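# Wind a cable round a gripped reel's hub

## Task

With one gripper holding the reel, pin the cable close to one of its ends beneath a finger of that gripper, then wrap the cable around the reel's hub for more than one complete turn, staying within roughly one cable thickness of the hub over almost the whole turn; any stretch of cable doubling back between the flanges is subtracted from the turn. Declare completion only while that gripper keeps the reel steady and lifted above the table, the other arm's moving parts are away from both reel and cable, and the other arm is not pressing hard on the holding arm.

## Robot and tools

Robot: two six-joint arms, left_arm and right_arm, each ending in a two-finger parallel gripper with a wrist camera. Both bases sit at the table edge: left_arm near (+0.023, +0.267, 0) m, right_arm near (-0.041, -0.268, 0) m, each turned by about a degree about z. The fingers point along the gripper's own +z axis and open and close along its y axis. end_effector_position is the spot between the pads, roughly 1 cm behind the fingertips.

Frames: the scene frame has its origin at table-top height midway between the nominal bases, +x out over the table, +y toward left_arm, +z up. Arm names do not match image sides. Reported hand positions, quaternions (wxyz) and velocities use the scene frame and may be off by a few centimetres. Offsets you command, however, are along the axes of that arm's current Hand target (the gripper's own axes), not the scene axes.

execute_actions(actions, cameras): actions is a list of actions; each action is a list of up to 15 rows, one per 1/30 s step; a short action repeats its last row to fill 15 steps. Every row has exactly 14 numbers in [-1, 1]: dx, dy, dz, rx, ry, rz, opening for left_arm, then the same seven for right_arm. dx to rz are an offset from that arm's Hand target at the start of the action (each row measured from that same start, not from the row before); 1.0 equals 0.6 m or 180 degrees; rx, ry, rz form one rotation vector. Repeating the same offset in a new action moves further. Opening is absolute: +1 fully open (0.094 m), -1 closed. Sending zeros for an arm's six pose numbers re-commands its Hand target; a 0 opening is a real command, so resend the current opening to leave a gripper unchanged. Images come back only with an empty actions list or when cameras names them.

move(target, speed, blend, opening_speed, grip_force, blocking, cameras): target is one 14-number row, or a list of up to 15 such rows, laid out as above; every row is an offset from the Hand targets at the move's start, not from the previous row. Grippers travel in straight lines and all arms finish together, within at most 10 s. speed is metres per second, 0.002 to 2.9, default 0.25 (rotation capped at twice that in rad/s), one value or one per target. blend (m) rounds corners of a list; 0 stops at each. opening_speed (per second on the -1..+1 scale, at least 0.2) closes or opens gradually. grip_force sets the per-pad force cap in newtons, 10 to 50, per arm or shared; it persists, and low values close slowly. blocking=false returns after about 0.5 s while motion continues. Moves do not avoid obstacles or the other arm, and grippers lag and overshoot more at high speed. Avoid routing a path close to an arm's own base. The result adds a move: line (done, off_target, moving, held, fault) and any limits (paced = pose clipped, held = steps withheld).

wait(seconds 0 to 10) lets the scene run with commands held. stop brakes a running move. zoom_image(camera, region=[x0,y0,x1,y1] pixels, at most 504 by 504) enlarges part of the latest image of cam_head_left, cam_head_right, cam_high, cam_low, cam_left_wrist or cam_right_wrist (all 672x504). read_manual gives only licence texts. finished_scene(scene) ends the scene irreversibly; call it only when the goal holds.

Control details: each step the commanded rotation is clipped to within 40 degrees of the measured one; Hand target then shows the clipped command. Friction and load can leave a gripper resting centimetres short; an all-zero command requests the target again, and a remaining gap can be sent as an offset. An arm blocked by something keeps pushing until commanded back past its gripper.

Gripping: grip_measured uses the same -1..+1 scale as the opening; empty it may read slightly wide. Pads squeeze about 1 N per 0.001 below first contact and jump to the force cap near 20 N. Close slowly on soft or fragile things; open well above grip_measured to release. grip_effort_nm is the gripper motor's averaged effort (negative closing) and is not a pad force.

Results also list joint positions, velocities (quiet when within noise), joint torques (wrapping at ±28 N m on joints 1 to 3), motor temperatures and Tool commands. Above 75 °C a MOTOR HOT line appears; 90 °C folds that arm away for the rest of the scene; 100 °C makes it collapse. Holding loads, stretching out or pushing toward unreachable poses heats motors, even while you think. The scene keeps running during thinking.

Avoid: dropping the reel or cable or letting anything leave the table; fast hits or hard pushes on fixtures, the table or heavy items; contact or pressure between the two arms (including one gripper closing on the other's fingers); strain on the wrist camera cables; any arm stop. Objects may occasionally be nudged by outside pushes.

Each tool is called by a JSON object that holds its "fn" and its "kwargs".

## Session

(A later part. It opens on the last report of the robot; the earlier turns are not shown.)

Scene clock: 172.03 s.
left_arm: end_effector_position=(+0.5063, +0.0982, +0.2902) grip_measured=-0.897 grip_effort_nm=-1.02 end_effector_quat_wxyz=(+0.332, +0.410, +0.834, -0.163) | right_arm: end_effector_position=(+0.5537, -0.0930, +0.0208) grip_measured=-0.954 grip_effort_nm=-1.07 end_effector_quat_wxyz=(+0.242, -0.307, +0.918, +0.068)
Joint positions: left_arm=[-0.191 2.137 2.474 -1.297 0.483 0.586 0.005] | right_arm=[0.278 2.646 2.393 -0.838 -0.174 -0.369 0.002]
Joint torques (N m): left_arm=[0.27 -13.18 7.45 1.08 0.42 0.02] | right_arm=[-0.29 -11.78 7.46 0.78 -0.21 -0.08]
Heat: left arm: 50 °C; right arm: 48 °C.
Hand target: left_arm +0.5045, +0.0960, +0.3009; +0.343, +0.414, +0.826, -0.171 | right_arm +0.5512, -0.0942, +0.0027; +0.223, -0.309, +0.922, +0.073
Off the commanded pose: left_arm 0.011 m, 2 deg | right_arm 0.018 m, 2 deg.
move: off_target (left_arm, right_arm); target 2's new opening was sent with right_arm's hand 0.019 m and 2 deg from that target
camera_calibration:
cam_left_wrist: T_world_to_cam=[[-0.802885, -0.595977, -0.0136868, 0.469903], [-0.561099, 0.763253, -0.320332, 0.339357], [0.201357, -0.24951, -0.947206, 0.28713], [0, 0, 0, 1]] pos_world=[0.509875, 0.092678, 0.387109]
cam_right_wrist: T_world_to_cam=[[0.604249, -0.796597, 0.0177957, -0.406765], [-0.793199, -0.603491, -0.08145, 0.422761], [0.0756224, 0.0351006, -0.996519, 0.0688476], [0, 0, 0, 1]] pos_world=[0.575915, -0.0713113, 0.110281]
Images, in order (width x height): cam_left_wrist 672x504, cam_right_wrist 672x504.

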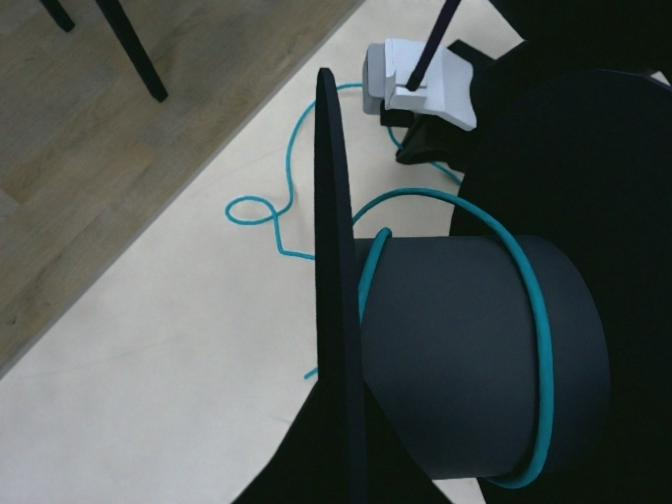

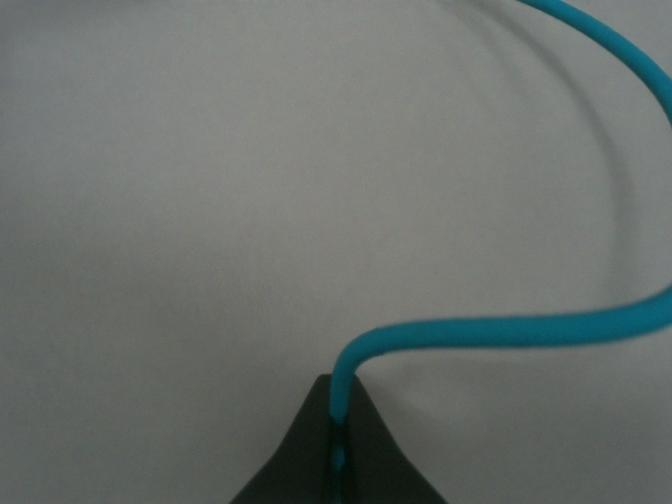

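{"fn": "move", "kwargs": {"target": [0,0,0,0,0,0,-1,-0.122,-0.205,-0.3,0,-0.35,0,-1], "speed": 0.15, "cameras": ["cam_head_right","cam_low","cam_left_wrist"]}}

Scene clock: 176.70 s.
left_arm: end_effector_position=(+0.5063, +0.0982, +0.2902) grip_measured=-0.897 grip_effort_nm=-1.02 end_effector_quat_wxyz=(+0.332, +0.410, +0.834, -0.163) | right_arm: end_effector_position=(+0.6098, -0.2006, +0.2088) grip_measured=-0.954 grip_effort_nm=-1.07 end_effector_quat_wxyz=(+0.678, -0.226, +0.664, +0.219)
Joint positions: left_arm=[-0.191 2.137 2.474 -1.297 0.483 0.586 0.005] | right_arm=[-0.038 2.352 1.699 0.672 -0.722 -0.004 0.002]
Joint torques (N m): left_arm=[0.27 -13.18 7.45 1.08 0.42 0.01] | right_arm=[-0.4 -11.75 5.76 1.5 -0.11 0]
Heat: left arm: 51 °C; right arm: 49 °C.
Hand target: left_arm +0.5045, +0.0960, +0.3009; +0.343, +0.414, +0.826, -0.171 | right_arm +0.6112, -0.2021, +0.1964; +0.672, -0.225, +0.669, +0.224
Off the commanded pose: left_arm 0.011 m, 2 deg | right_arm 0.012 m, 1 deg.
move: off_target (left_arm, right_arm)
camera_calibration:
cam_left_wrist: T_world_to_cam=[[-0.802885, -0.595977, -0.0136868, 0.469903], [-0.561099, 0.763253, -0.320332, 0.339357], [0.201357, -0.24951, -0.947206, 0.28713], [0, 0, 0, 1]] pos_world=[0.509875, 0.092678, 0.387109]
Images, in order (width x height): cam_head_right 672x504, cam_low 672x504, cam_left_wrist 672x504.

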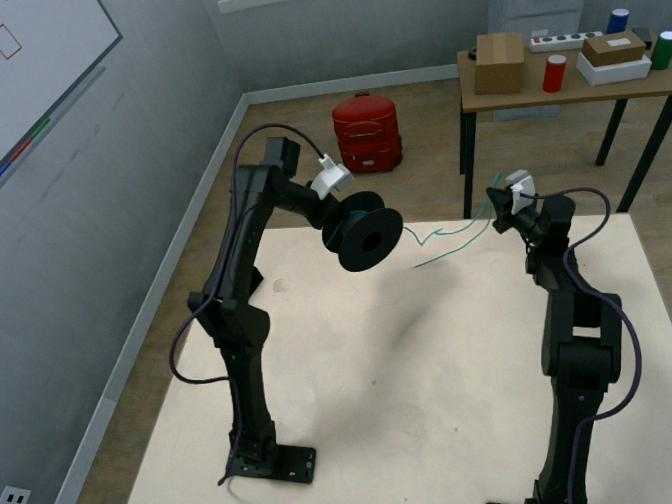

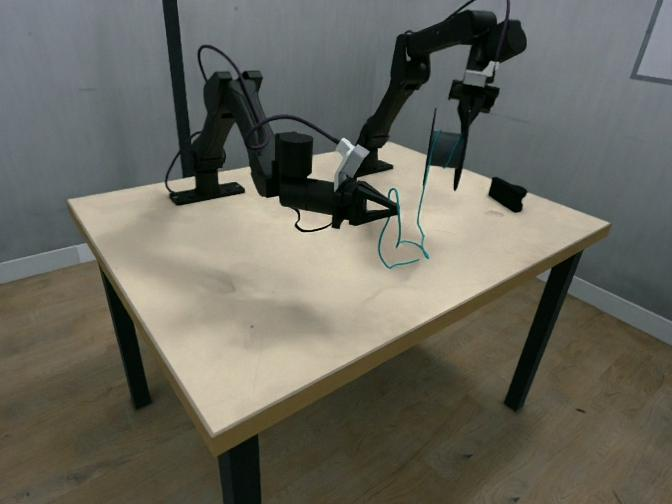

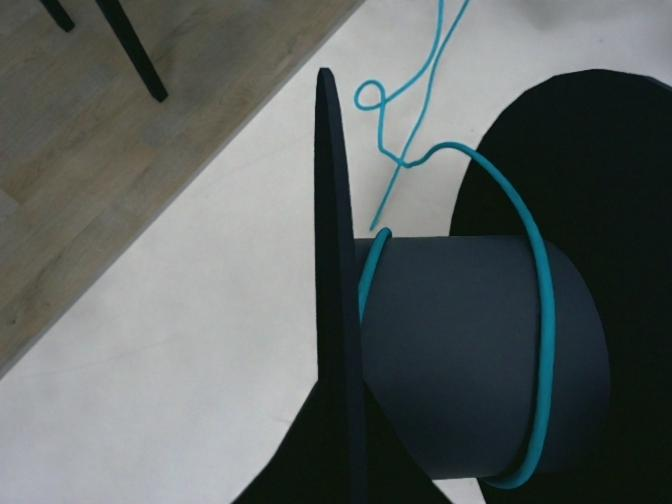

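{"fn": "move", "kwargs": {"target": [[0,0,0,0,0,0,-1,0.133,-0.1,0.083,0,0,0,-1],[0,0,0,0,0,0,-1,0.233,0.083,0.05,0,0,0,-1],[0,0,0,0,0,0,-1,0.25,0.367,-0.017,0,0,0,-1],[0,0,0,0,0,0,-1,0.25,0.667,-0.067,0,0,0,-1],[0,0,0,0,0,0,-1,0.1,0.9,-0.15,0,0,0,-1],[0,0,0,0,0,0,-1,-0.1,0.967,-0.217,0,0,0,-1]], "speed": 0.14, "blend": [0.03,0.03,0.03,0.03,0.03,0], "cameras": ["cam_head_right","cam_low","cam_left_wrist","cam_high"]}}

Scene clock: 184.30 s.
left_arm: end_effector_position=(+0.5063, +0.0982, +0.2902) grip_measured=-0.897 grip_effort_nm=-1.01 end_effector_quat_wxyz=(+0.332, +0.410, +0.834, -0.163) | right_arm: end_effector_position=(+0.1586, +0.1827, +0.2368) grip_measured=-0.954 grip_effort_nm=-1.07 end_effector_quat_wxyz=(+0.666, -0.240, +0.673, +0.213)
Joint positions: left_arm=[-0.191 2.137 2.474 -1.297 0.483 0.586 0.005] | right_arm=[1.45 1.736 0.925 0.78 0.755 -0.012 0.002]
Joint torques (N m): left_arm=[0.27 -13.18 7.45 1.08 0.42 0.02] | right_arm=[0.29 -9.62 7.09 1.37 0.09 0.07]
Heat: left arm: 51 °C; right arm: 50 °C.
Hand target: left_arm +0.5045, +0.0960, +0.3009; +0.343, +0.414, +0.826, -0.171 | right_arm +0.1579, +0.1829, +0.2544; +0.672, -0.225, +0.669, +0.224
Off the commanded pose: left_arm 0.011 m, 2 deg | right_arm 0.018 m, 2 deg.
move: off_target (left_arm, right_arm)
camera_calibration:
cam_left_wrist: T_world_to_cam=[[-0.802885, -0.595977, -0.0136868, 0.469903], [-0.561099, 0.763253, -0.320332, 0.339357], [0.201357, -0.24951, -0.947206, 0.28713], [0, 0, 0, 1]] pos_world=[0.509875, 0.092678, 0.387109]
Images, in order (width x height): cam_head_right 672x504, cam_high 672x504, cam_low 672x504, cam_left_wrist 672x504.

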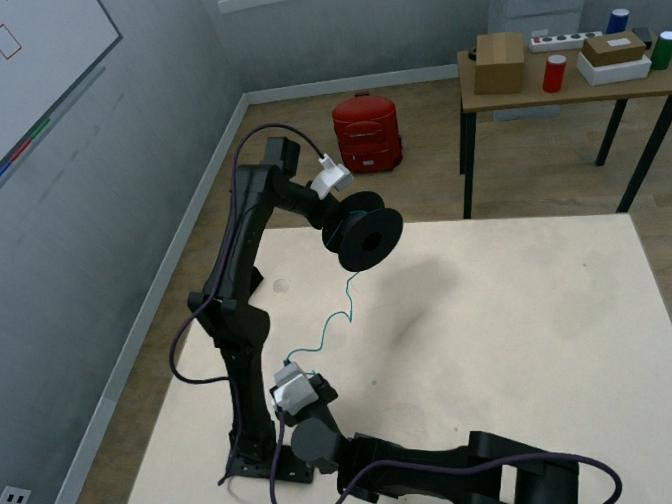

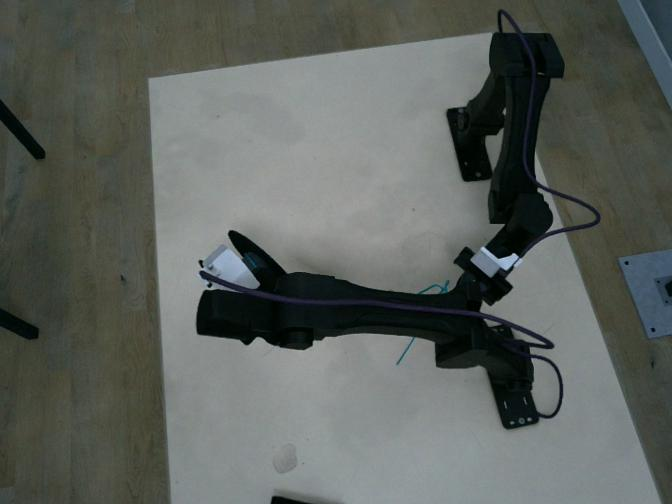

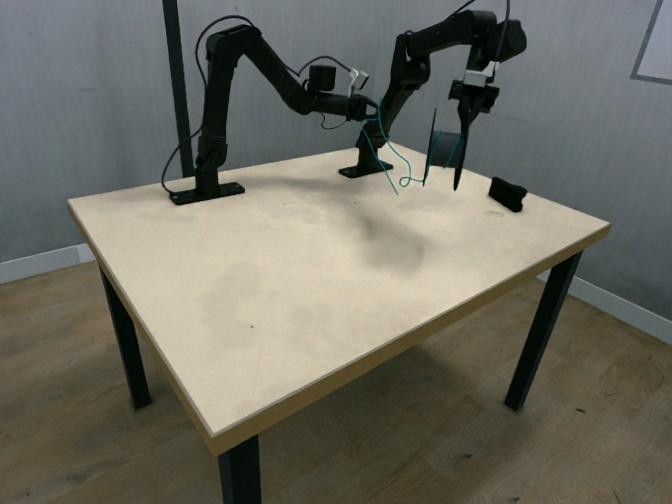

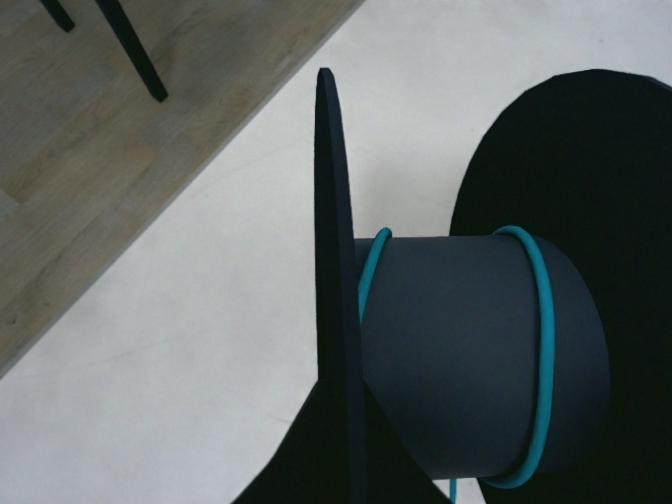

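{"fn": "move", "kwargs": {"target": [[0,0,0,0,0,0,-1,-0.167,-0.133,0,0,0,0,-1],[0,0,0,0,0,0,-1,-0.333,-0.267,0,0,0,0,-1],[0,0,0,0,0,0,-1,-0.4,-0.433,0.033,0,0,0,-1],[0,0,0,0,0,0,-1,-0.383,-0.567,0.1,0,0,0,-1]], "speed": 0.14, "blend": [0.03,0.03,0.03,0], "cameras": ["cam_head_right","cam_low","cam_left_wrist"]}}

Scene clock: 188.60 s.
left_arm: end_effector_position=(+0.5063, +0.0982, +0.2902) grip_measured=-0.897 grip_effort_nm=-1.01 end_effector_quat_wxyz=(+0.332, +0.410, +0.834, -0.163) | right_arm: end_effector_position=(+0.4094, -0.0536, +0.4741) grip_measured=-0.954 grip_effort_nm=-1.07 end_effector_quat_wxyz=(+0.664, -0.223, +0.679, +0.219)
Joint positions: left_arm=[-0.191 2.137 2.474 -1.297 0.483 0.586 0.005] | right_arm=[0.379 1.571 1.725 -0.177 -0.301 -0.006 0.002]
Joint torques (N m): left_arm=[0.27 -13.16 7.45 1.08 0.42 0.02] | right_arm=[-0.25 -6.09 8.06 1.63 -0.14 0.03]
Heat: left arm: 51 °C; right arm: 49 °C.
Hand target: left_arm +0.5045, +0.0960, +0.3009; +0.343, +0.414, +0.826, -0.171 | right_arm +0.4097, -0.0527, +0.4853; +0.672, -0.225, +0.669, +0.224
Off the commanded pose: left_arm 0.011 m, 2 deg | right_arm 0.011 m, 2 deg.
move: off_target (left_arm, right_arm)
camera_calibration:
cam_left_wrist: T_world_to_cam=[[-0.802885, -0.595977, -0.0136868, 0.469903], [-0.561099, 0.763253, -0.320332, 0.339357], [0.201357, -0.24951, -0.947206, 0.28713], [0, 0, 0, 1]] pos_world=[0.509875, 0.092678, 0.387109]
Images, in order (width x height): cam_head_right 672x504, cam_low 672x504, cam_left_wrist 672x504.

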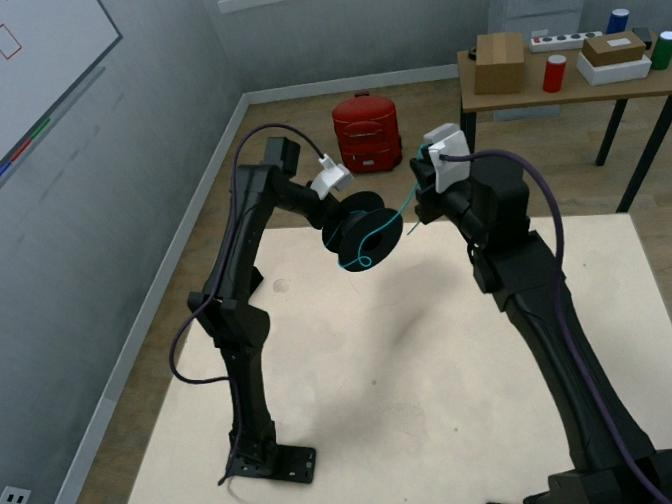

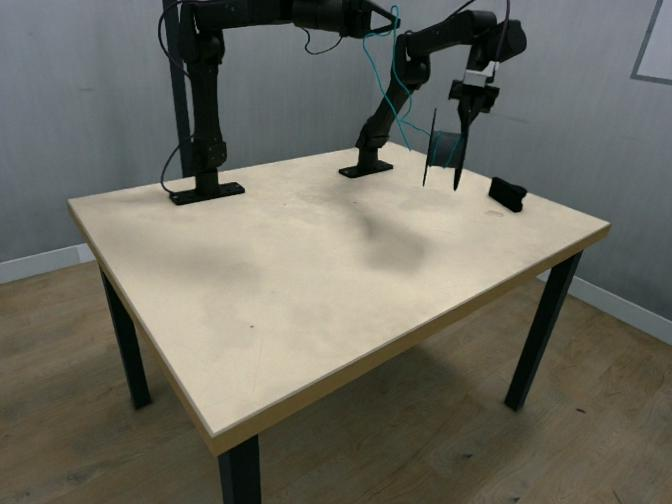

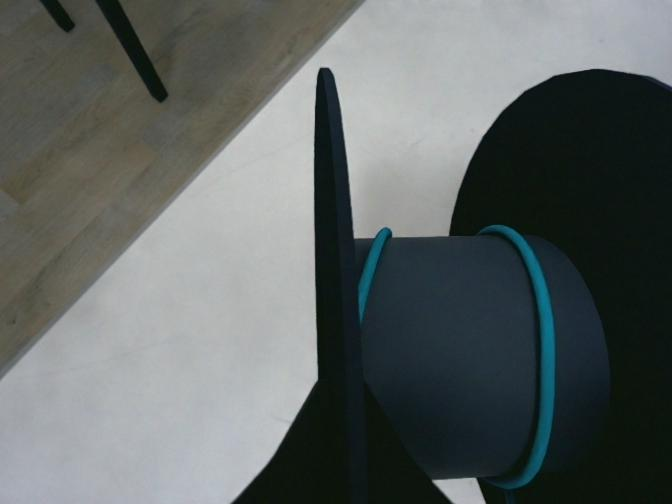

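{"fn": "move", "kwargs": {"target": [[0,0,0,0,0,0,-1,-0.017,0.133,-0.067,0,0,0,-1],[0,0,0,0,0,0,-1,0.05,0.3,-0.1,0,0,0,-1],[0,0,0,0,0,0,-1,0.217,0.433,-0.1,0,0,0,-1],[0,0,0,0,0,0,-1,0.383,0.567,-0.1,0,0,0,-1],[0,0,0,0,0,0,-1,0.217,0.533,-0.117,0,0,0,-1],[0,0,0,0,0,0,-1,-0.05,0.433,-0.133,0,0,0,-1]], "speed": 0.14, "blend": [0.03,0.03,0.03,0,0.03,0], "cameras": ["cam_head_right","cam_high","cam_low","cam_left_wrist"]}}

Scene clock: 195.70 s.
left_arm: end_effector_position=(+0.5063, +0.0982, +0.2902) grip_measured=-0.897 grip_effort_nm=-1.02 end_effector_quat_wxyz=(+0.332, +0.410, +0.834, -0.163) | right_arm: end_effector_position=(+0.1885, +0.1057, +0.5102) grip_measured=-0.954 grip_effort_nm=-1.07 end_effector_quat_wxyz=(+0.673, -0.226, +0.670, +0.219)
Joint positions: left_arm=[-0.191 2.137 2.474 -1.297 0.483 0.586 0.005] | right_arm=[1.304 1.464 1.76 -0.295 0.62 -0.011 0.002]
Joint torques (N m): left_arm=[0.27 -13.18 7.45 1.08 0.42 0.02] | right_arm=[-0.49 -4.66 7.16 1.42 -0.12 0.04]
Heat: left arm: 52 °C; right arm: 47 °C.
Hand target: left_arm +0.5045, +0.0960, +0.3009; +0.343, +0.414, +0.826, -0.171 | right_arm +0.1895, +0.1067, +0.5146; +0.672, -0.225, +0.669, +0.224
Off the commanded pose: left_arm 0.011 m, 2 deg | right_arm 0.004 m, 1 deg.
move: off_target (left_arm)
camera_calibration:
cam_left_wrist: T_world_to_cam=[[-0.802885, -0.595977, -0.0136868, 0.469903], [-0.561099, 0.763253, -0.320332, 0.339357], [0.201357, -0.24951, -0.947206, 0.28713], [0, 0, 0, 1]] pos_world=[0.509875, 0.092678, 0.387109]
Images, in order (width x height): cam_head_right 672x504, cam_high 672x504, cam_low 672x504, cam_left_wrist 672x504.

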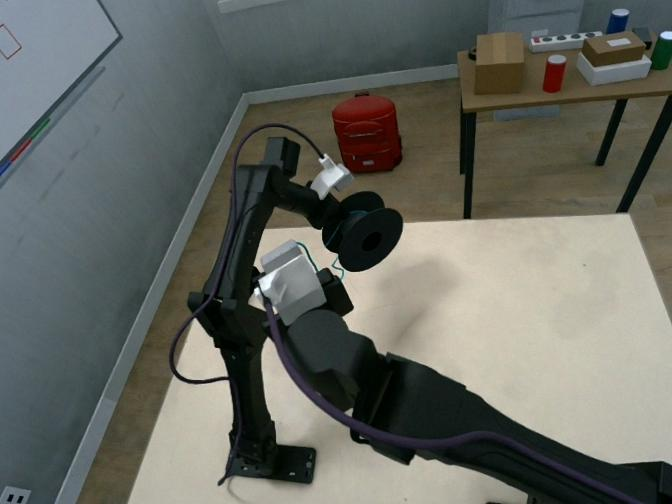

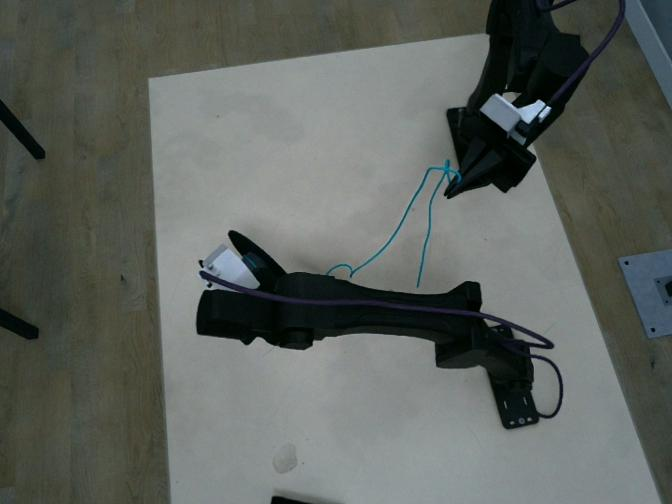

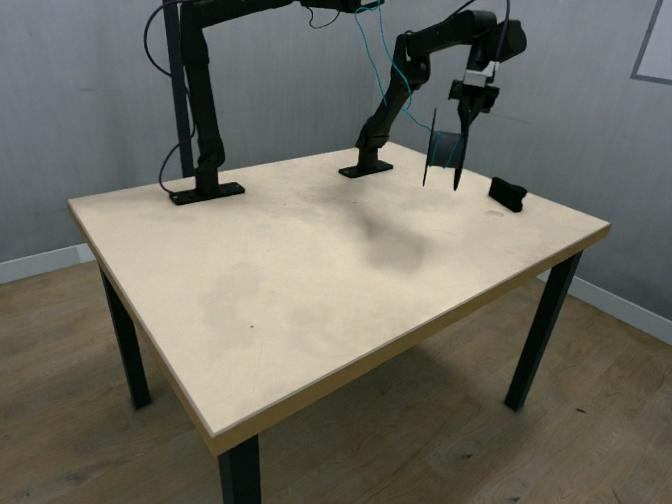

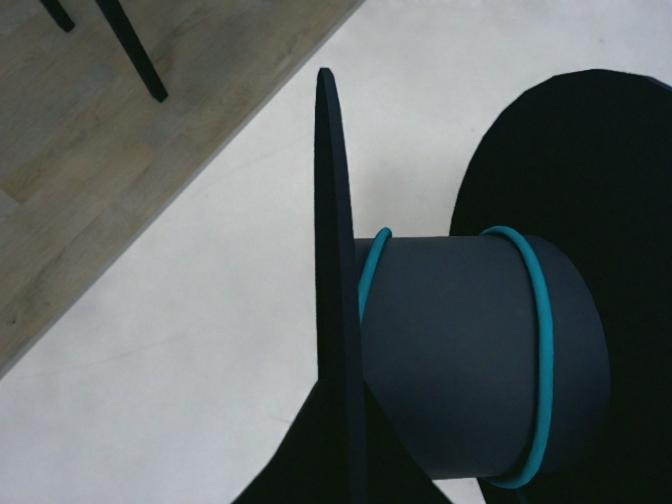

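{"fn": "move", "kwargs": {"target": [[0,0,0,0,0,0,-1,-0.15,-0.15,0,0,0,0,-1],[0,0,0,0,0,0,-1,-0.17,-0.3,0.03,0,0,0,-1]], "speed": 0.18, "blend": [0.03,0], "cameras": ["cam_head_right","cam_low","cam_left_wrist"]}}

Scene clock: 198.17 s.
left_arm: end_effector_position=(+0.5063, +0.0982, +0.2902) grip_measured=-0.897 grip_effort_nm=-1.01 end_effector_quat_wxyz=(+0.332, +0.410, +0.834, -0.163) | right_arm: end_effector_position=(+0.3091, -0.0274, +0.6188) grip_measured=-0.954 grip_effort_nm=-1.07 end_effector_quat_wxyz=(+0.682, -0.221, +0.660, +0.224)
Joint positions: left_arm=[-0.191 2.137 2.474 -1.297 0.483 0.586 0.005] | right_arm=[0.615 1.848 2.848 -0.969 -0.069 -0.004 0.002]
Joint torques (N m): left_arm=[0.27 -13.19 7.45 1.08 0.42 0.02] | right_arm=[-0.46 -4.82 4.07 1.51 -0.13 0.02]
Heat: left arm: 52 °C; right arm: 46 °C.
Hand target: left_arm +0.5045, +0.0960, +0.3009; +0.343, +0.414, +0.826, -0.171 | right_arm +0.3118, -0.0261, +0.6170; +0.672, -0.225, +0.669, +0.224
Off the commanded pose: left_arm 0.011 m, 2 deg | right_arm 0.003 m, 2 deg.
elbow stopped short (right arm): the move would have taken joint 3 (elbow) straighter than the controller allows.
move: off_target (left_arm)
camera_calibration:
cam_left_wrist: T_world_to_cam=[[-0.802885, -0.595977, -0.0136868, 0.469903], [-0.561099, 0.763253, -0.320332, 0.339357], [0.201357, -0.24951, -0.947206, 0.28713], [0, 0, 0, 1]] pos_world=[0.509875, 0.092678, 0.387109]
Images, in order (width x height): cam_head_right 672x504, cam_low 672x504, cam_left_wrist 672x504.

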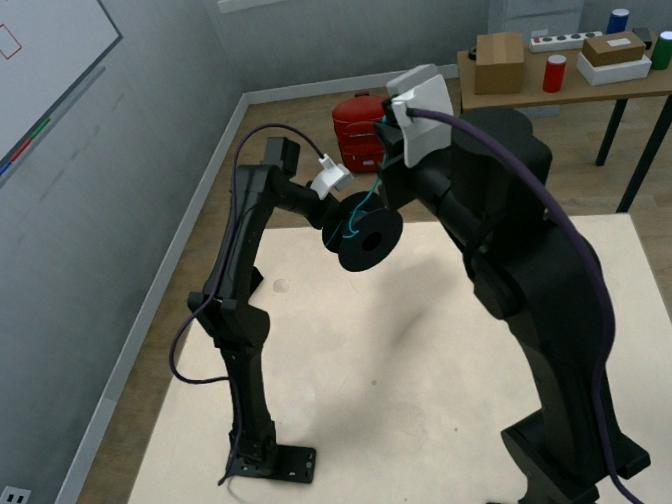

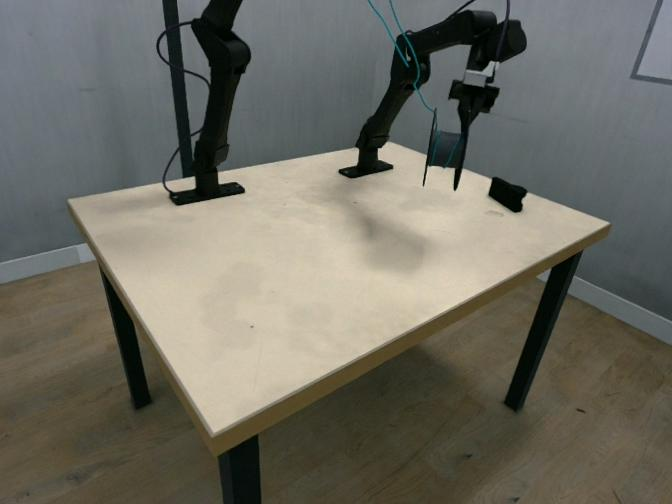

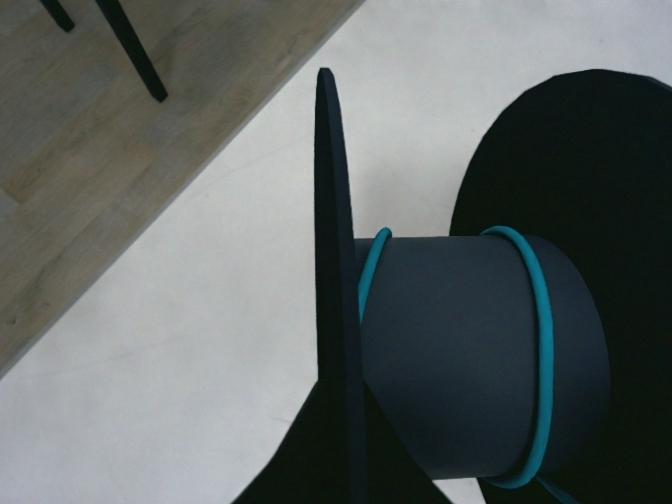

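{"fn": "move", "kwargs": {"target": [[0,0,0,0,0,0,-1,0.05,-0.167,0.167,0,0,0,-1],[0,0,0,0,0,0,-1,0.133,-0.25,0.383,0,0,0,-1],[0,0,0,0,0,0,-1,0.35,-0.4,0.383,0,0,0,-1]], "speed": 0.15, "blend": [0.03,0.03,0], "cameras": ["cam_head_right","cam_low","cam_left_wrist"]}}

Scene clock: 202.07 s.
left_arm: end_effector_position=(+0.5063, +0.0982, +0.2902) grip_measured=-0.897 grip_effort_nm=-1.02 end_effector_quat_wxyz=(+0.332, +0.410, +0.834, -0.163) | right_arm: end_effector_position=(+0.6358, -0.0819, +0.4167) grip_measured=-0.954 grip_effort_nm=-1.08 end_effector_quat_wxyz=(+0.723, -0.183, +0.632, +0.212)
Joint positions: left_arm=[-0.191 2.137 2.474 -1.297 0.483 0.586 0.005] | right_arm=[0.211 2.58 2.848 -0.122 -0.397 0.061 0.002]
Joint torques (N m): left_arm=[0.27 -13.18 7.45 1.08 0.42 0.01] | right_arm=[-0.12 -12.7 6.78 1.44 -0.11 -0.11]
Heat: left arm: 52 °C; right arm: 46 °C.
Hand target: left_arm +0.5045, +0.0960, +0.3009; +0.343, +0.414, +0.826, -0.171 | right_arm +0.6405, -0.0798, +0.4084; +0.672, -0.225, +0.669, +0.224
Off the commanded pose: left_arm 0.011 m, 2 deg | right_arm 0.010 m, 9 deg.
elbow stopped short (right arm): the move would have taken joint 3 (elbow) straighter than the controller allows.
move: off_target (left_arm, right_arm)
camera_calibration:
cam_left_wrist: T_world_to_cam=[[-0.802885, -0.595977, -0.0136868, 0.469903], [-0.561099, 0.763253, -0.320332, 0.339357], [0.201357, -0.24951, -0.947206, 0.28713], [0, 0, 0, 1]] pos_world=[0.509875, 0.092678, 0.387109]
Images, in order (width x height): cam_head_right 672x504, cam_low 672x504, cam_left_wrist 672x504.

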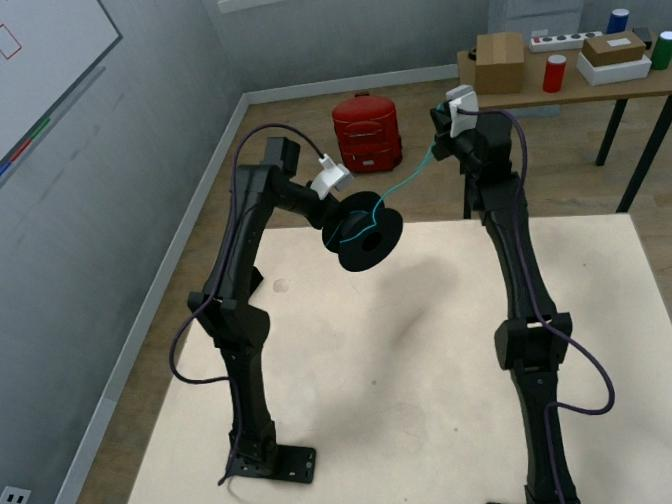

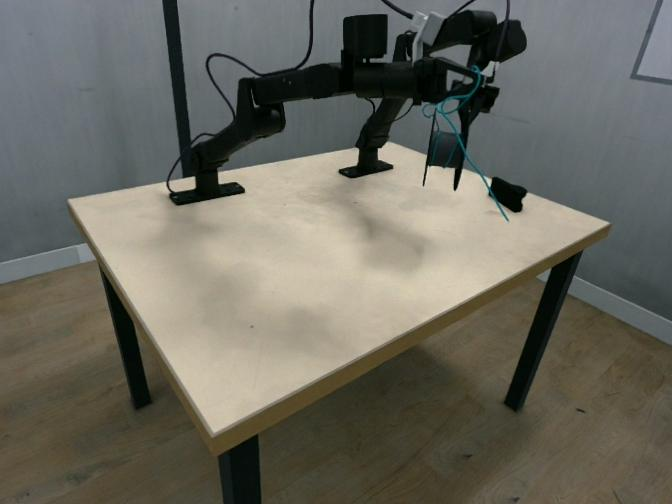

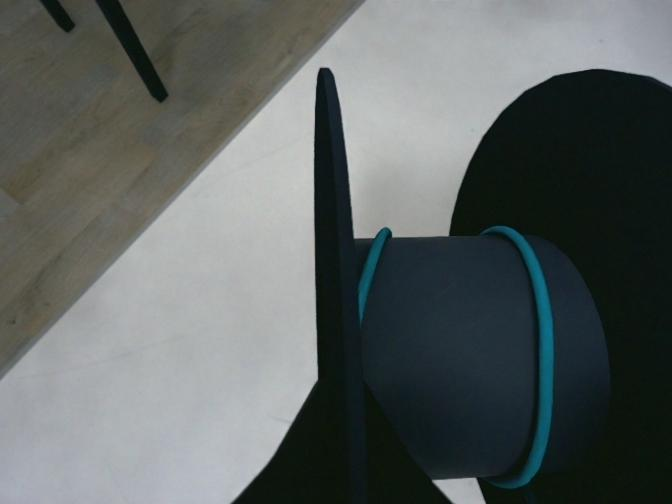

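{"fn": "move", "kwargs": {"target": [[0,0,0,0,0,0,-1,-0.167,0.2,-0.417,0,0,0,-1],[0,0,0,0,0,0,-1,0.25,0.367,-0.533,0,0,0,-1],[0,0,0,0,0,0,-1,0.517,0.45,-0.41,0,0,0,-1],[0,0,0,0,0,0,-1,0.5,0.63,-0.37,0,0,0,-1]], "speed": 0.17, "blend": [0.03,0.03,0.03,0], "cameras": ["cam_head_right","cam_low","cam_left_wrist"]}}

Scene clock: 208.27 s.
left_arm: end_effector_position=(+0.5063, +0.0982, +0.2902) grip_measured=-0.897 grip_effort_nm=-1.01 end_effector_quat_wxyz=(+0.332, +0.410, +0.834, -0.163) | right_arm: end_effector_position=(+0.2338, +0.0864, +0.0945) grip_measured=-0.954 grip_effort_nm=-1.07 end_effector_quat_wxyz=(+0.652, -0.243, +0.686, +0.214)
Joint positions: left_arm=[-0.191 2.137 2.474 -1.297 0.483 0.586 0.005] | right_arm=[1.116 2.049 0.503 1.482 0.414 0.003 0.002]
Joint torques (N m): left_arm=[0.28 -13.18 7.45 1.08 0.42 0.02] | right_arm=[0.09 -6.13 3.79 2.21 0.18 -0.08]
Heat: left arm: 52 °C; right arm: 46 °C.
Hand target: left_arm +0.5045, +0.0960, +0.3009; +0.343, +0.414, +0.826, -0.171 | right_arm +0.2369, +0.0887, +0.1067; +0.672, -0.225, +0.669, +0.224
Off the commanded pose: left_arm 0.011 m, 2 deg | right_arm 0.013 m, 4 deg.
move: off_target (left_arm, right_arm)
camera_calibration:
cam_left_wrist: T_world_to_cam=[[-0.802885, -0.595977, -0.0136868, 0.469903], [-0.561099, 0.763253, -0.320332, 0.339357], [0.201357, -0.24951, -0.947206, 0.28713], [0, 0, 0, 1]] pos_world=[0.509875, 0.092678, 0.387109]
Images, in order (width x height): cam_head_right 672x504, cam_low 672x504, cam_left_wrist 672x504.

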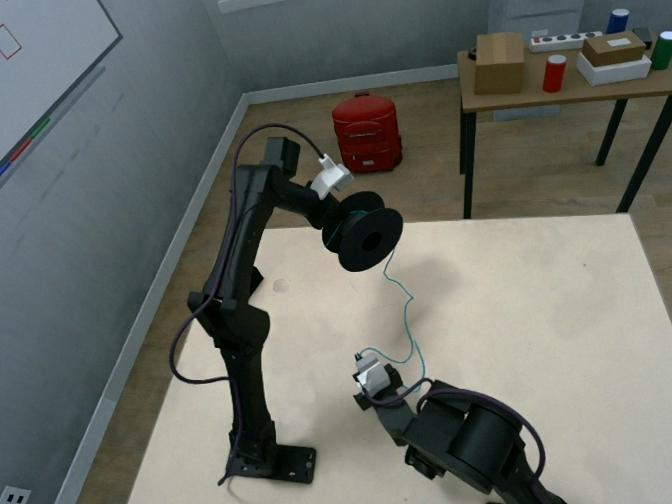

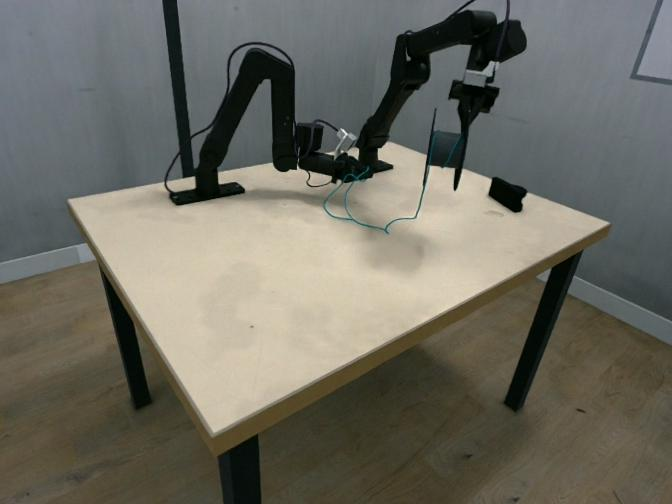

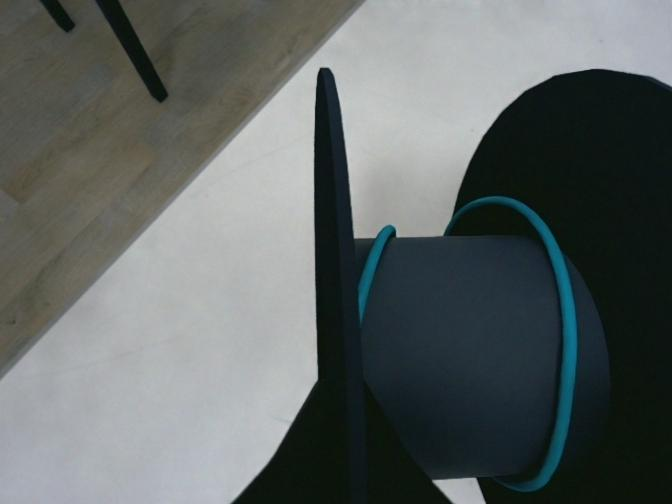

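{"fn": "move", "kwargs": {"target": [[0,0,0,0,0,0,-1,-0.25,0.13,0.017,0,0,0,-1],[0,0,0,0,0,0,-1,-0.25,0.22,0.0,0,0,0,-1],[0,0,0,0,0,0,-1,-0.05,0.05,0.05,0,0,0,-1]], "speed": 0.14, "cameras": ["cam_head_right","cam_low","cam_left_wrist"]}}

Scene clock: 213.40 s.
left_arm: end_effector_position=(+0.5063, +0.0982, +0.2902) grip_measured=-0.897 grip_effort_nm=-1.02 end_effector_quat_wxyz=(+0.332, +0.410, +0.834, -0.163) | right_arm: end_effector_position=(+0.2439, +0.1310, +0.1471) grip_measured=-0.954 grip_effort_nm=-1.07 end_effector_quat_wxyz=(+0.678, -0.217, +0.665, +0.224)
Joint positions: left_arm=[-0.191 2.137 2.474 -1.297 0.483 0.586 0.005] | right_arm=[1.167 1.988 0.701 1.311 0.488 -0.007 0.002]
Joint torques (N m): left_arm=[0.27 -13.18 7.45 1.08 0.42 0.02] | right_arm=[-0.24 -7.13 3.07 1.57 -0.16 0.02]
Heat: left arm: 52 °C; right arm: 45 °C.
Hand target: left_arm +0.5045, +0.0960, +0.3009; +0.343, +0.414, +0.826, -0.171 | right_arm +0.2428, +0.1305, +0.1366; +0.672, -0.225, +0.669, +0.224
Off the commanded pose: left_arm 0.011 m, 2 deg | right_arm 0.010 m, 1 deg.
move: off_target (left_arm)
camera_calibration:
cam_left_wrist: T_world_to_cam=[[-0.802885, -0.595977, -0.0136868, 0.469903], [-0.561099, 0.763253, -0.320332, 0.339357], [0.201357, -0.24951, -0.947206, 0.28713], [0, 0, 0, 1]] pos_world=[0.509875, 0.092678, 0.387109]
Images, in order (width x height): cam_head_right 672x504, cam_low 672x504, cam_left_wrist 672x504.

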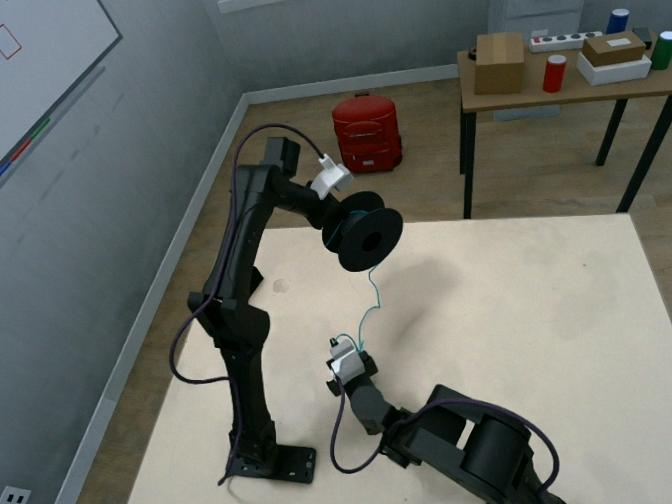

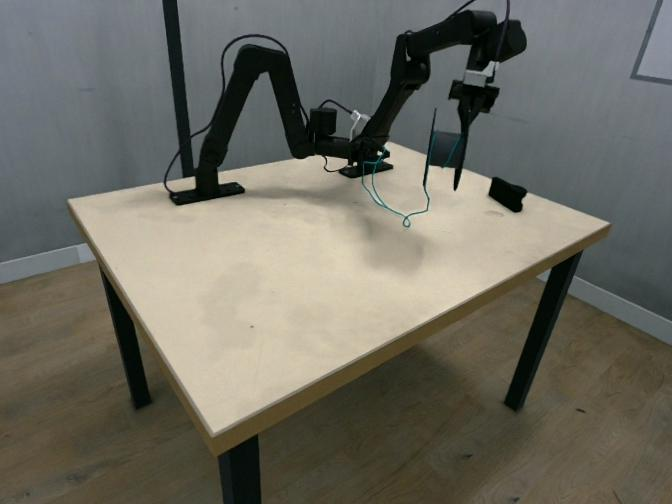

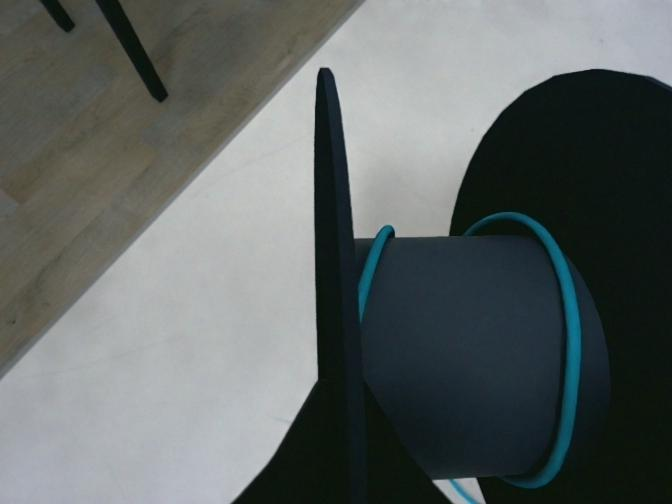

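{"fn": "move", "kwargs": {"target": [[0,0,0,0,0,0,-1,0.15,-0.05,0,0,0,0,-1],[0,0,0,0,0,0,-1,0.15,-0.05,0,0,0,0,-0.6],[0,0,0,0,0,0,-1,0.1,-0.1,-0.2,0,0.1,0,-0.6],[0,0,0,0,0,0,-1,-0.1,-0.15,-0.12,0,0.4,0,-0.4]], "speed": 0.18, "cameras": ["all"]}}

Scene clock: 222.37 s.
left_arm: end_effector_position=(+0.5063, +0.0982, +0.2902) grip_measured=-0.897 grip_effort_nm=-1.02 end_effector_quat_wxyz=(+0.332, +0.410, +0.834, -0.163) | right_arm: end_effector_position=(+0.2358, +0.0127, +0.1951) grip_measured=-0.402 grip_effort_nm=0.06 end_effector_quat_wxyz=(+0.152, -0.313, +0.936, +0.046)
Joint positions: left_arm=[-0.191 2.137 2.474 -1.297 0.483 0.586 0.005] | right_arm=[0.864 1.765 1.747 -1.24 0.064 0.164 0.028]
Joint torques (N m): left_arm=[0.27 -13.18 7.46 1.08 0.42 0.02] | right_arm=[-0.51 -6.69 7.39 0.66 -0.08 -0.08]
Heat: left arm: 53 °C; right arm: 44 °C.
Hand target: left_arm +0.5045, +0.0960, +0.3009; +0.343, +0.414, +0.826, -0.171 | right_arm +0.2393, +0.0155, +0.1967; +0.150, -0.313, +0.936, +0.049
Off the commanded pose: left_arm 0.011 m, 2 deg | right_arm 0.005 m, 0 deg.
move: off_target (left_arm); target 2's new opening was sent with right_arm's hand 0.009 m and 8 deg from that target
camera_calibration:
cam_left_wrist: T_world_to_cam=[[-0.802885, -0.595977, -0.0136868, 0.469903], [-0.561099, 0.763253, -0.320332, 0.339357], [0.201357, -0.24951, -0.947206, 0.28713], [0, 0, 0, 1]] pos_world=[0.509875, 0.092678, 0.387109]
cam_right_wrist: T_world_to_cam=[[0.607249, -0.794507, 0.00278497, -0.131336], [-0.790192, -0.603579, 0.106246, 0.211293], [-0.0827322, -0.0667185, -0.994336, 0.3012], [0, 0, 0, 1]] pos_world=[0.271635, 0.0432802, 0.277411]

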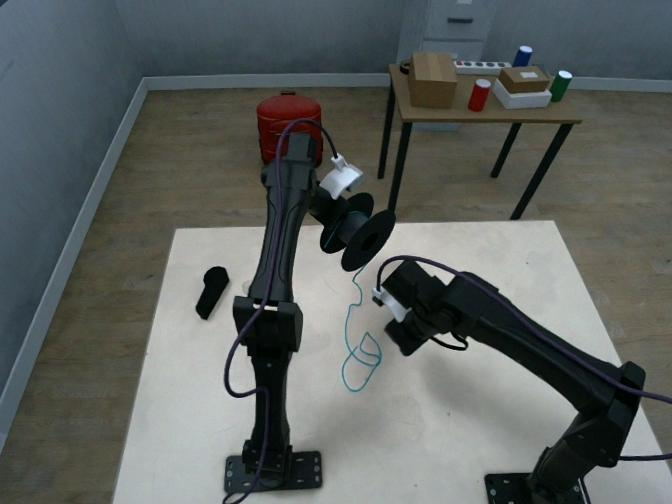

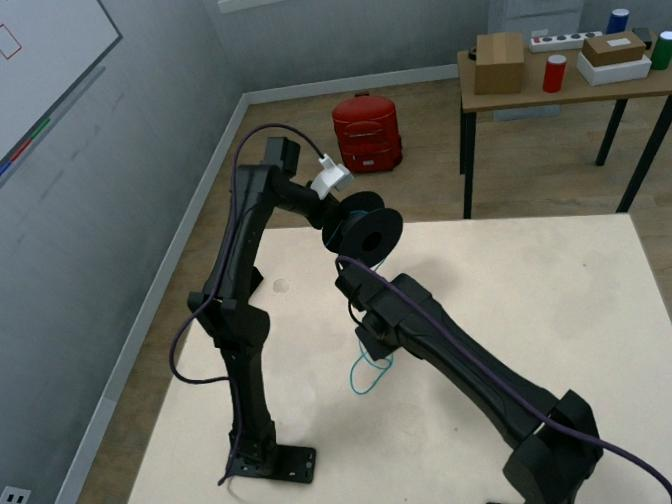

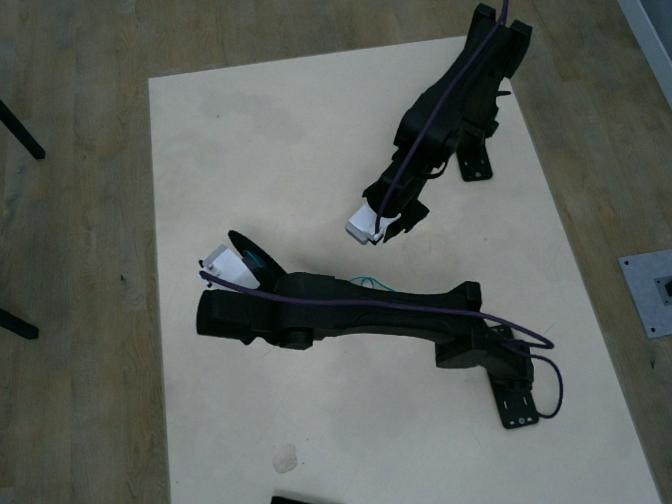

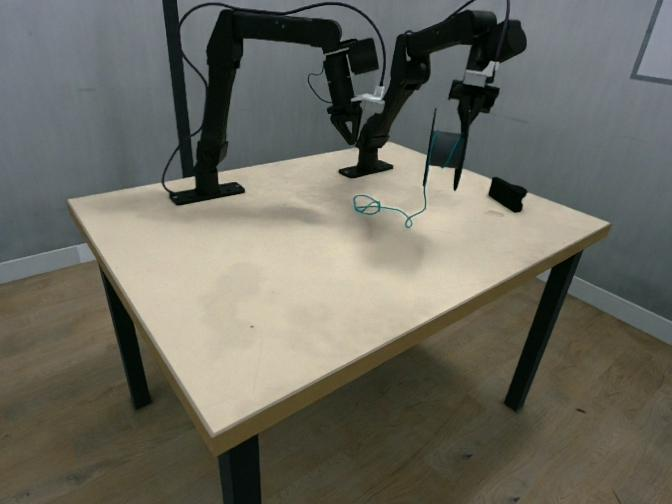

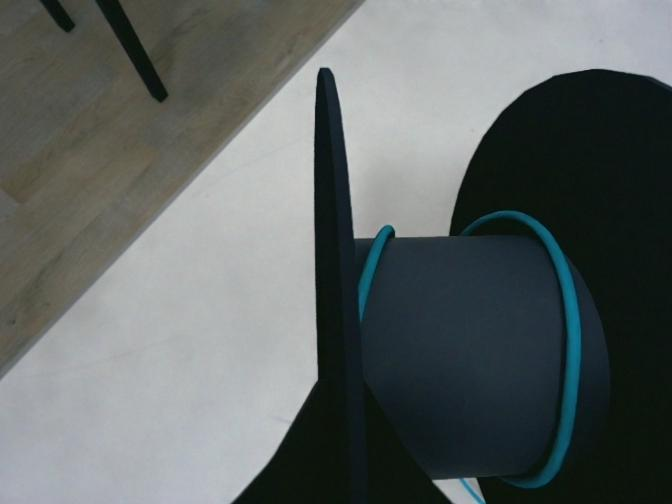

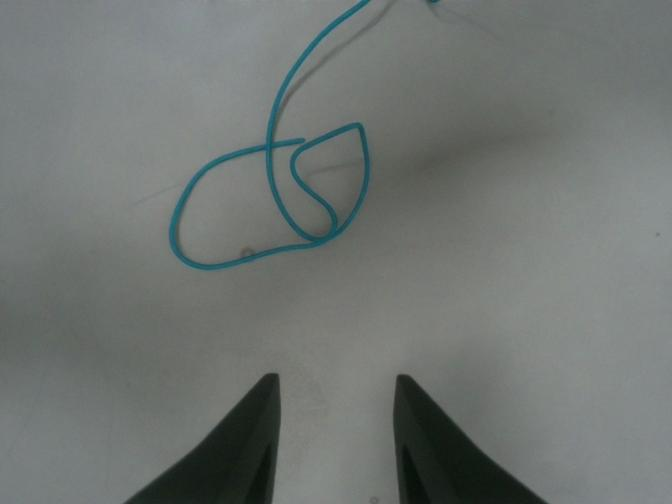

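{"fn": "move", "kwargs": {"target": [[0,0,0,0,0,0,-1,0.003,0.03,0.26,0,0,0,-0.5],[0,0,0,0,0,0,-1,0.003,0.03,0.34,0,0,0,-0.5]], "speed": [0.2,0.08], "blend": [0.01,0], "cameras": ["cam_right_wrist"]}}

Scene clock: 224.67 s.
left_arm: end_effector_position=(+0.5063, +0.0982, +0.2902) grip_measured=-0.897 grip_effort_nm=-1.02 end_effector_quat_wxyz=(+0.332, +0.410, +0.834, -0.163) | right_arm: end_effector_position=(+0.2818, +0.0698, +0.0161) grip_measured=-0.498 grip_effort_nm=-0.14 end_effector_quat_wxyz=(+0.163, -0.312, +0.934, +0.054)
Joint positions: left_arm=[-0.191 2.137 2.474 -1.297 0.483 0.586 0.005] | right_arm=[0.875 2.087 1.456 -0.6 0.064 0.176 0.024]
Joint torques (N m): left_arm=[0.27 -13.18 7.46 1.08 0.42 0.01] | right_arm=[-0.02 -9.07 4.19 0.83 -0.02 -0.02]
Heat: left arm: 53 °C; right arm: 44 °C.
Hand target: left_arm +0.5045, +0.0960, +0.3009; +0.343, +0.414, +0.826, -0.171 | right_arm +0.2781, +0.0667, +0.0022; +0.150, -0.314, +0.936, +0.049
Off the commanded pose: left_arm 0.011 m, 2 deg | right_arm 0.015 m, 2 deg.
move: off_target (left_arm, right_arm)
camera_calibration:
cam_right_wrist: T_world_to_cam=[[0.607493, -0.794305, -0.00564545, -0.1133], [-0.791501, -0.605916, 0.0799478, 0.302094], [-0.0669236, -0.0440993, -0.996783, 0.124704], [0, 0, 0, 1]] pos_world=[0.316282, 0.0985479, 0.0995118]
Images, in order (width x height): cam_right_wrist 672x504.

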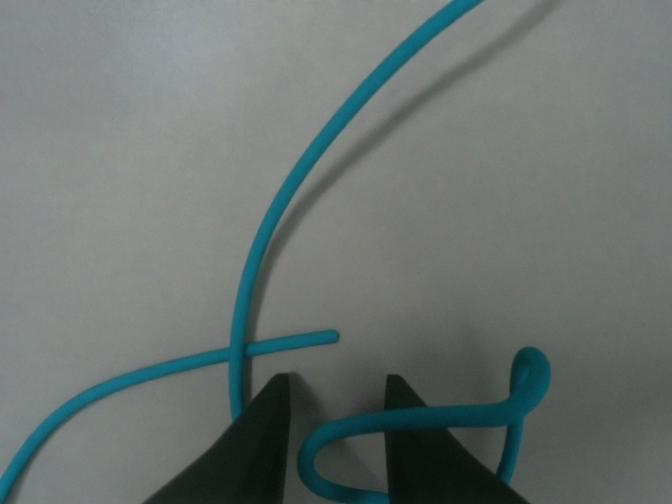

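{"fn": "move", "kwargs": {"target": [[0,0,0,0,0,0,-1,0,0,-0.07,0,0,0,-0.5],[0,0,0,0,0,0,-1,0.005,0.014,-0.06,0,0,0,-0.6],[0,0,0,0,0,0,-1,0.005,0.014,0,0,0,0,-0.6]], "speed": 0.12, "cameras": ["cam_right_wrist"]}}

Scene clock: 228.10 s.
left_arm: end_effector_position=(+0.5063, +0.0982, +0.2902) grip_measured=-0.897 grip_effort_nm=-1.02 end_effector_quat_wxyz=(+0.332, +0.410, +0.834, -0.163) | right_arm: end_effector_position=(+0.2732, +0.0767, +0.0166) grip_measured=-0.598 grip_effort_nm=-0.13 end_effector_quat_wxyz=(+0.163, -0.313, +0.934, +0.057)
Joint positions: left_arm=[-0.191 2.137 2.474 -1.297 0.483 0.586 0.005] | right_arm=[0.9 2.082 1.45 -0.597 0.066 0.197 0.019]
Joint torques (N m): left_arm=[0.27 -13.18 7.45 1.08 0.43 0.02] | right_arm=[-0.27 -8.9 4.05 0.86 0.02 -0.03]
Heat: left arm: 53 °C; right arm: 45 °C.
Hand target: left_arm +0.5045, +0.0960, +0.3009; +0.343, +0.414, +0.826, -0.171 | right_arm +0.2707, +0.0716, +0.0013; +0.150, -0.313, +0.936, +0.049
Off the commanded pose: left_arm 0.011 m, 2 deg | right_arm 0.016 m, 2 deg.
move: off_target (left_arm, right_arm)
camera_calibration:
cam_right_wrist: T_world_to_cam=[[0.610297, -0.792095, -0.0111323, -0.103519], [-0.789226, -0.609178, 0.0776176, 0.298995], [-0.068262, -0.0385839, -0.996921, 0.124862], [0, 0, 0, 1]] pos_world=[0.307675, 0.104962, 0.100118]
Images, in order (width x height): cam_right_wrist 672x504.

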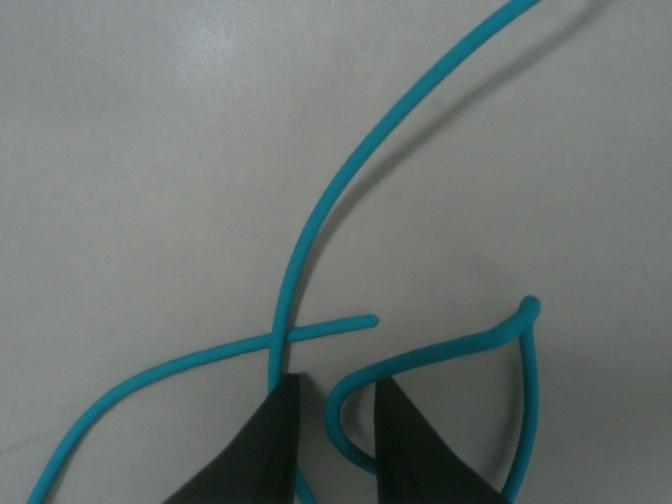

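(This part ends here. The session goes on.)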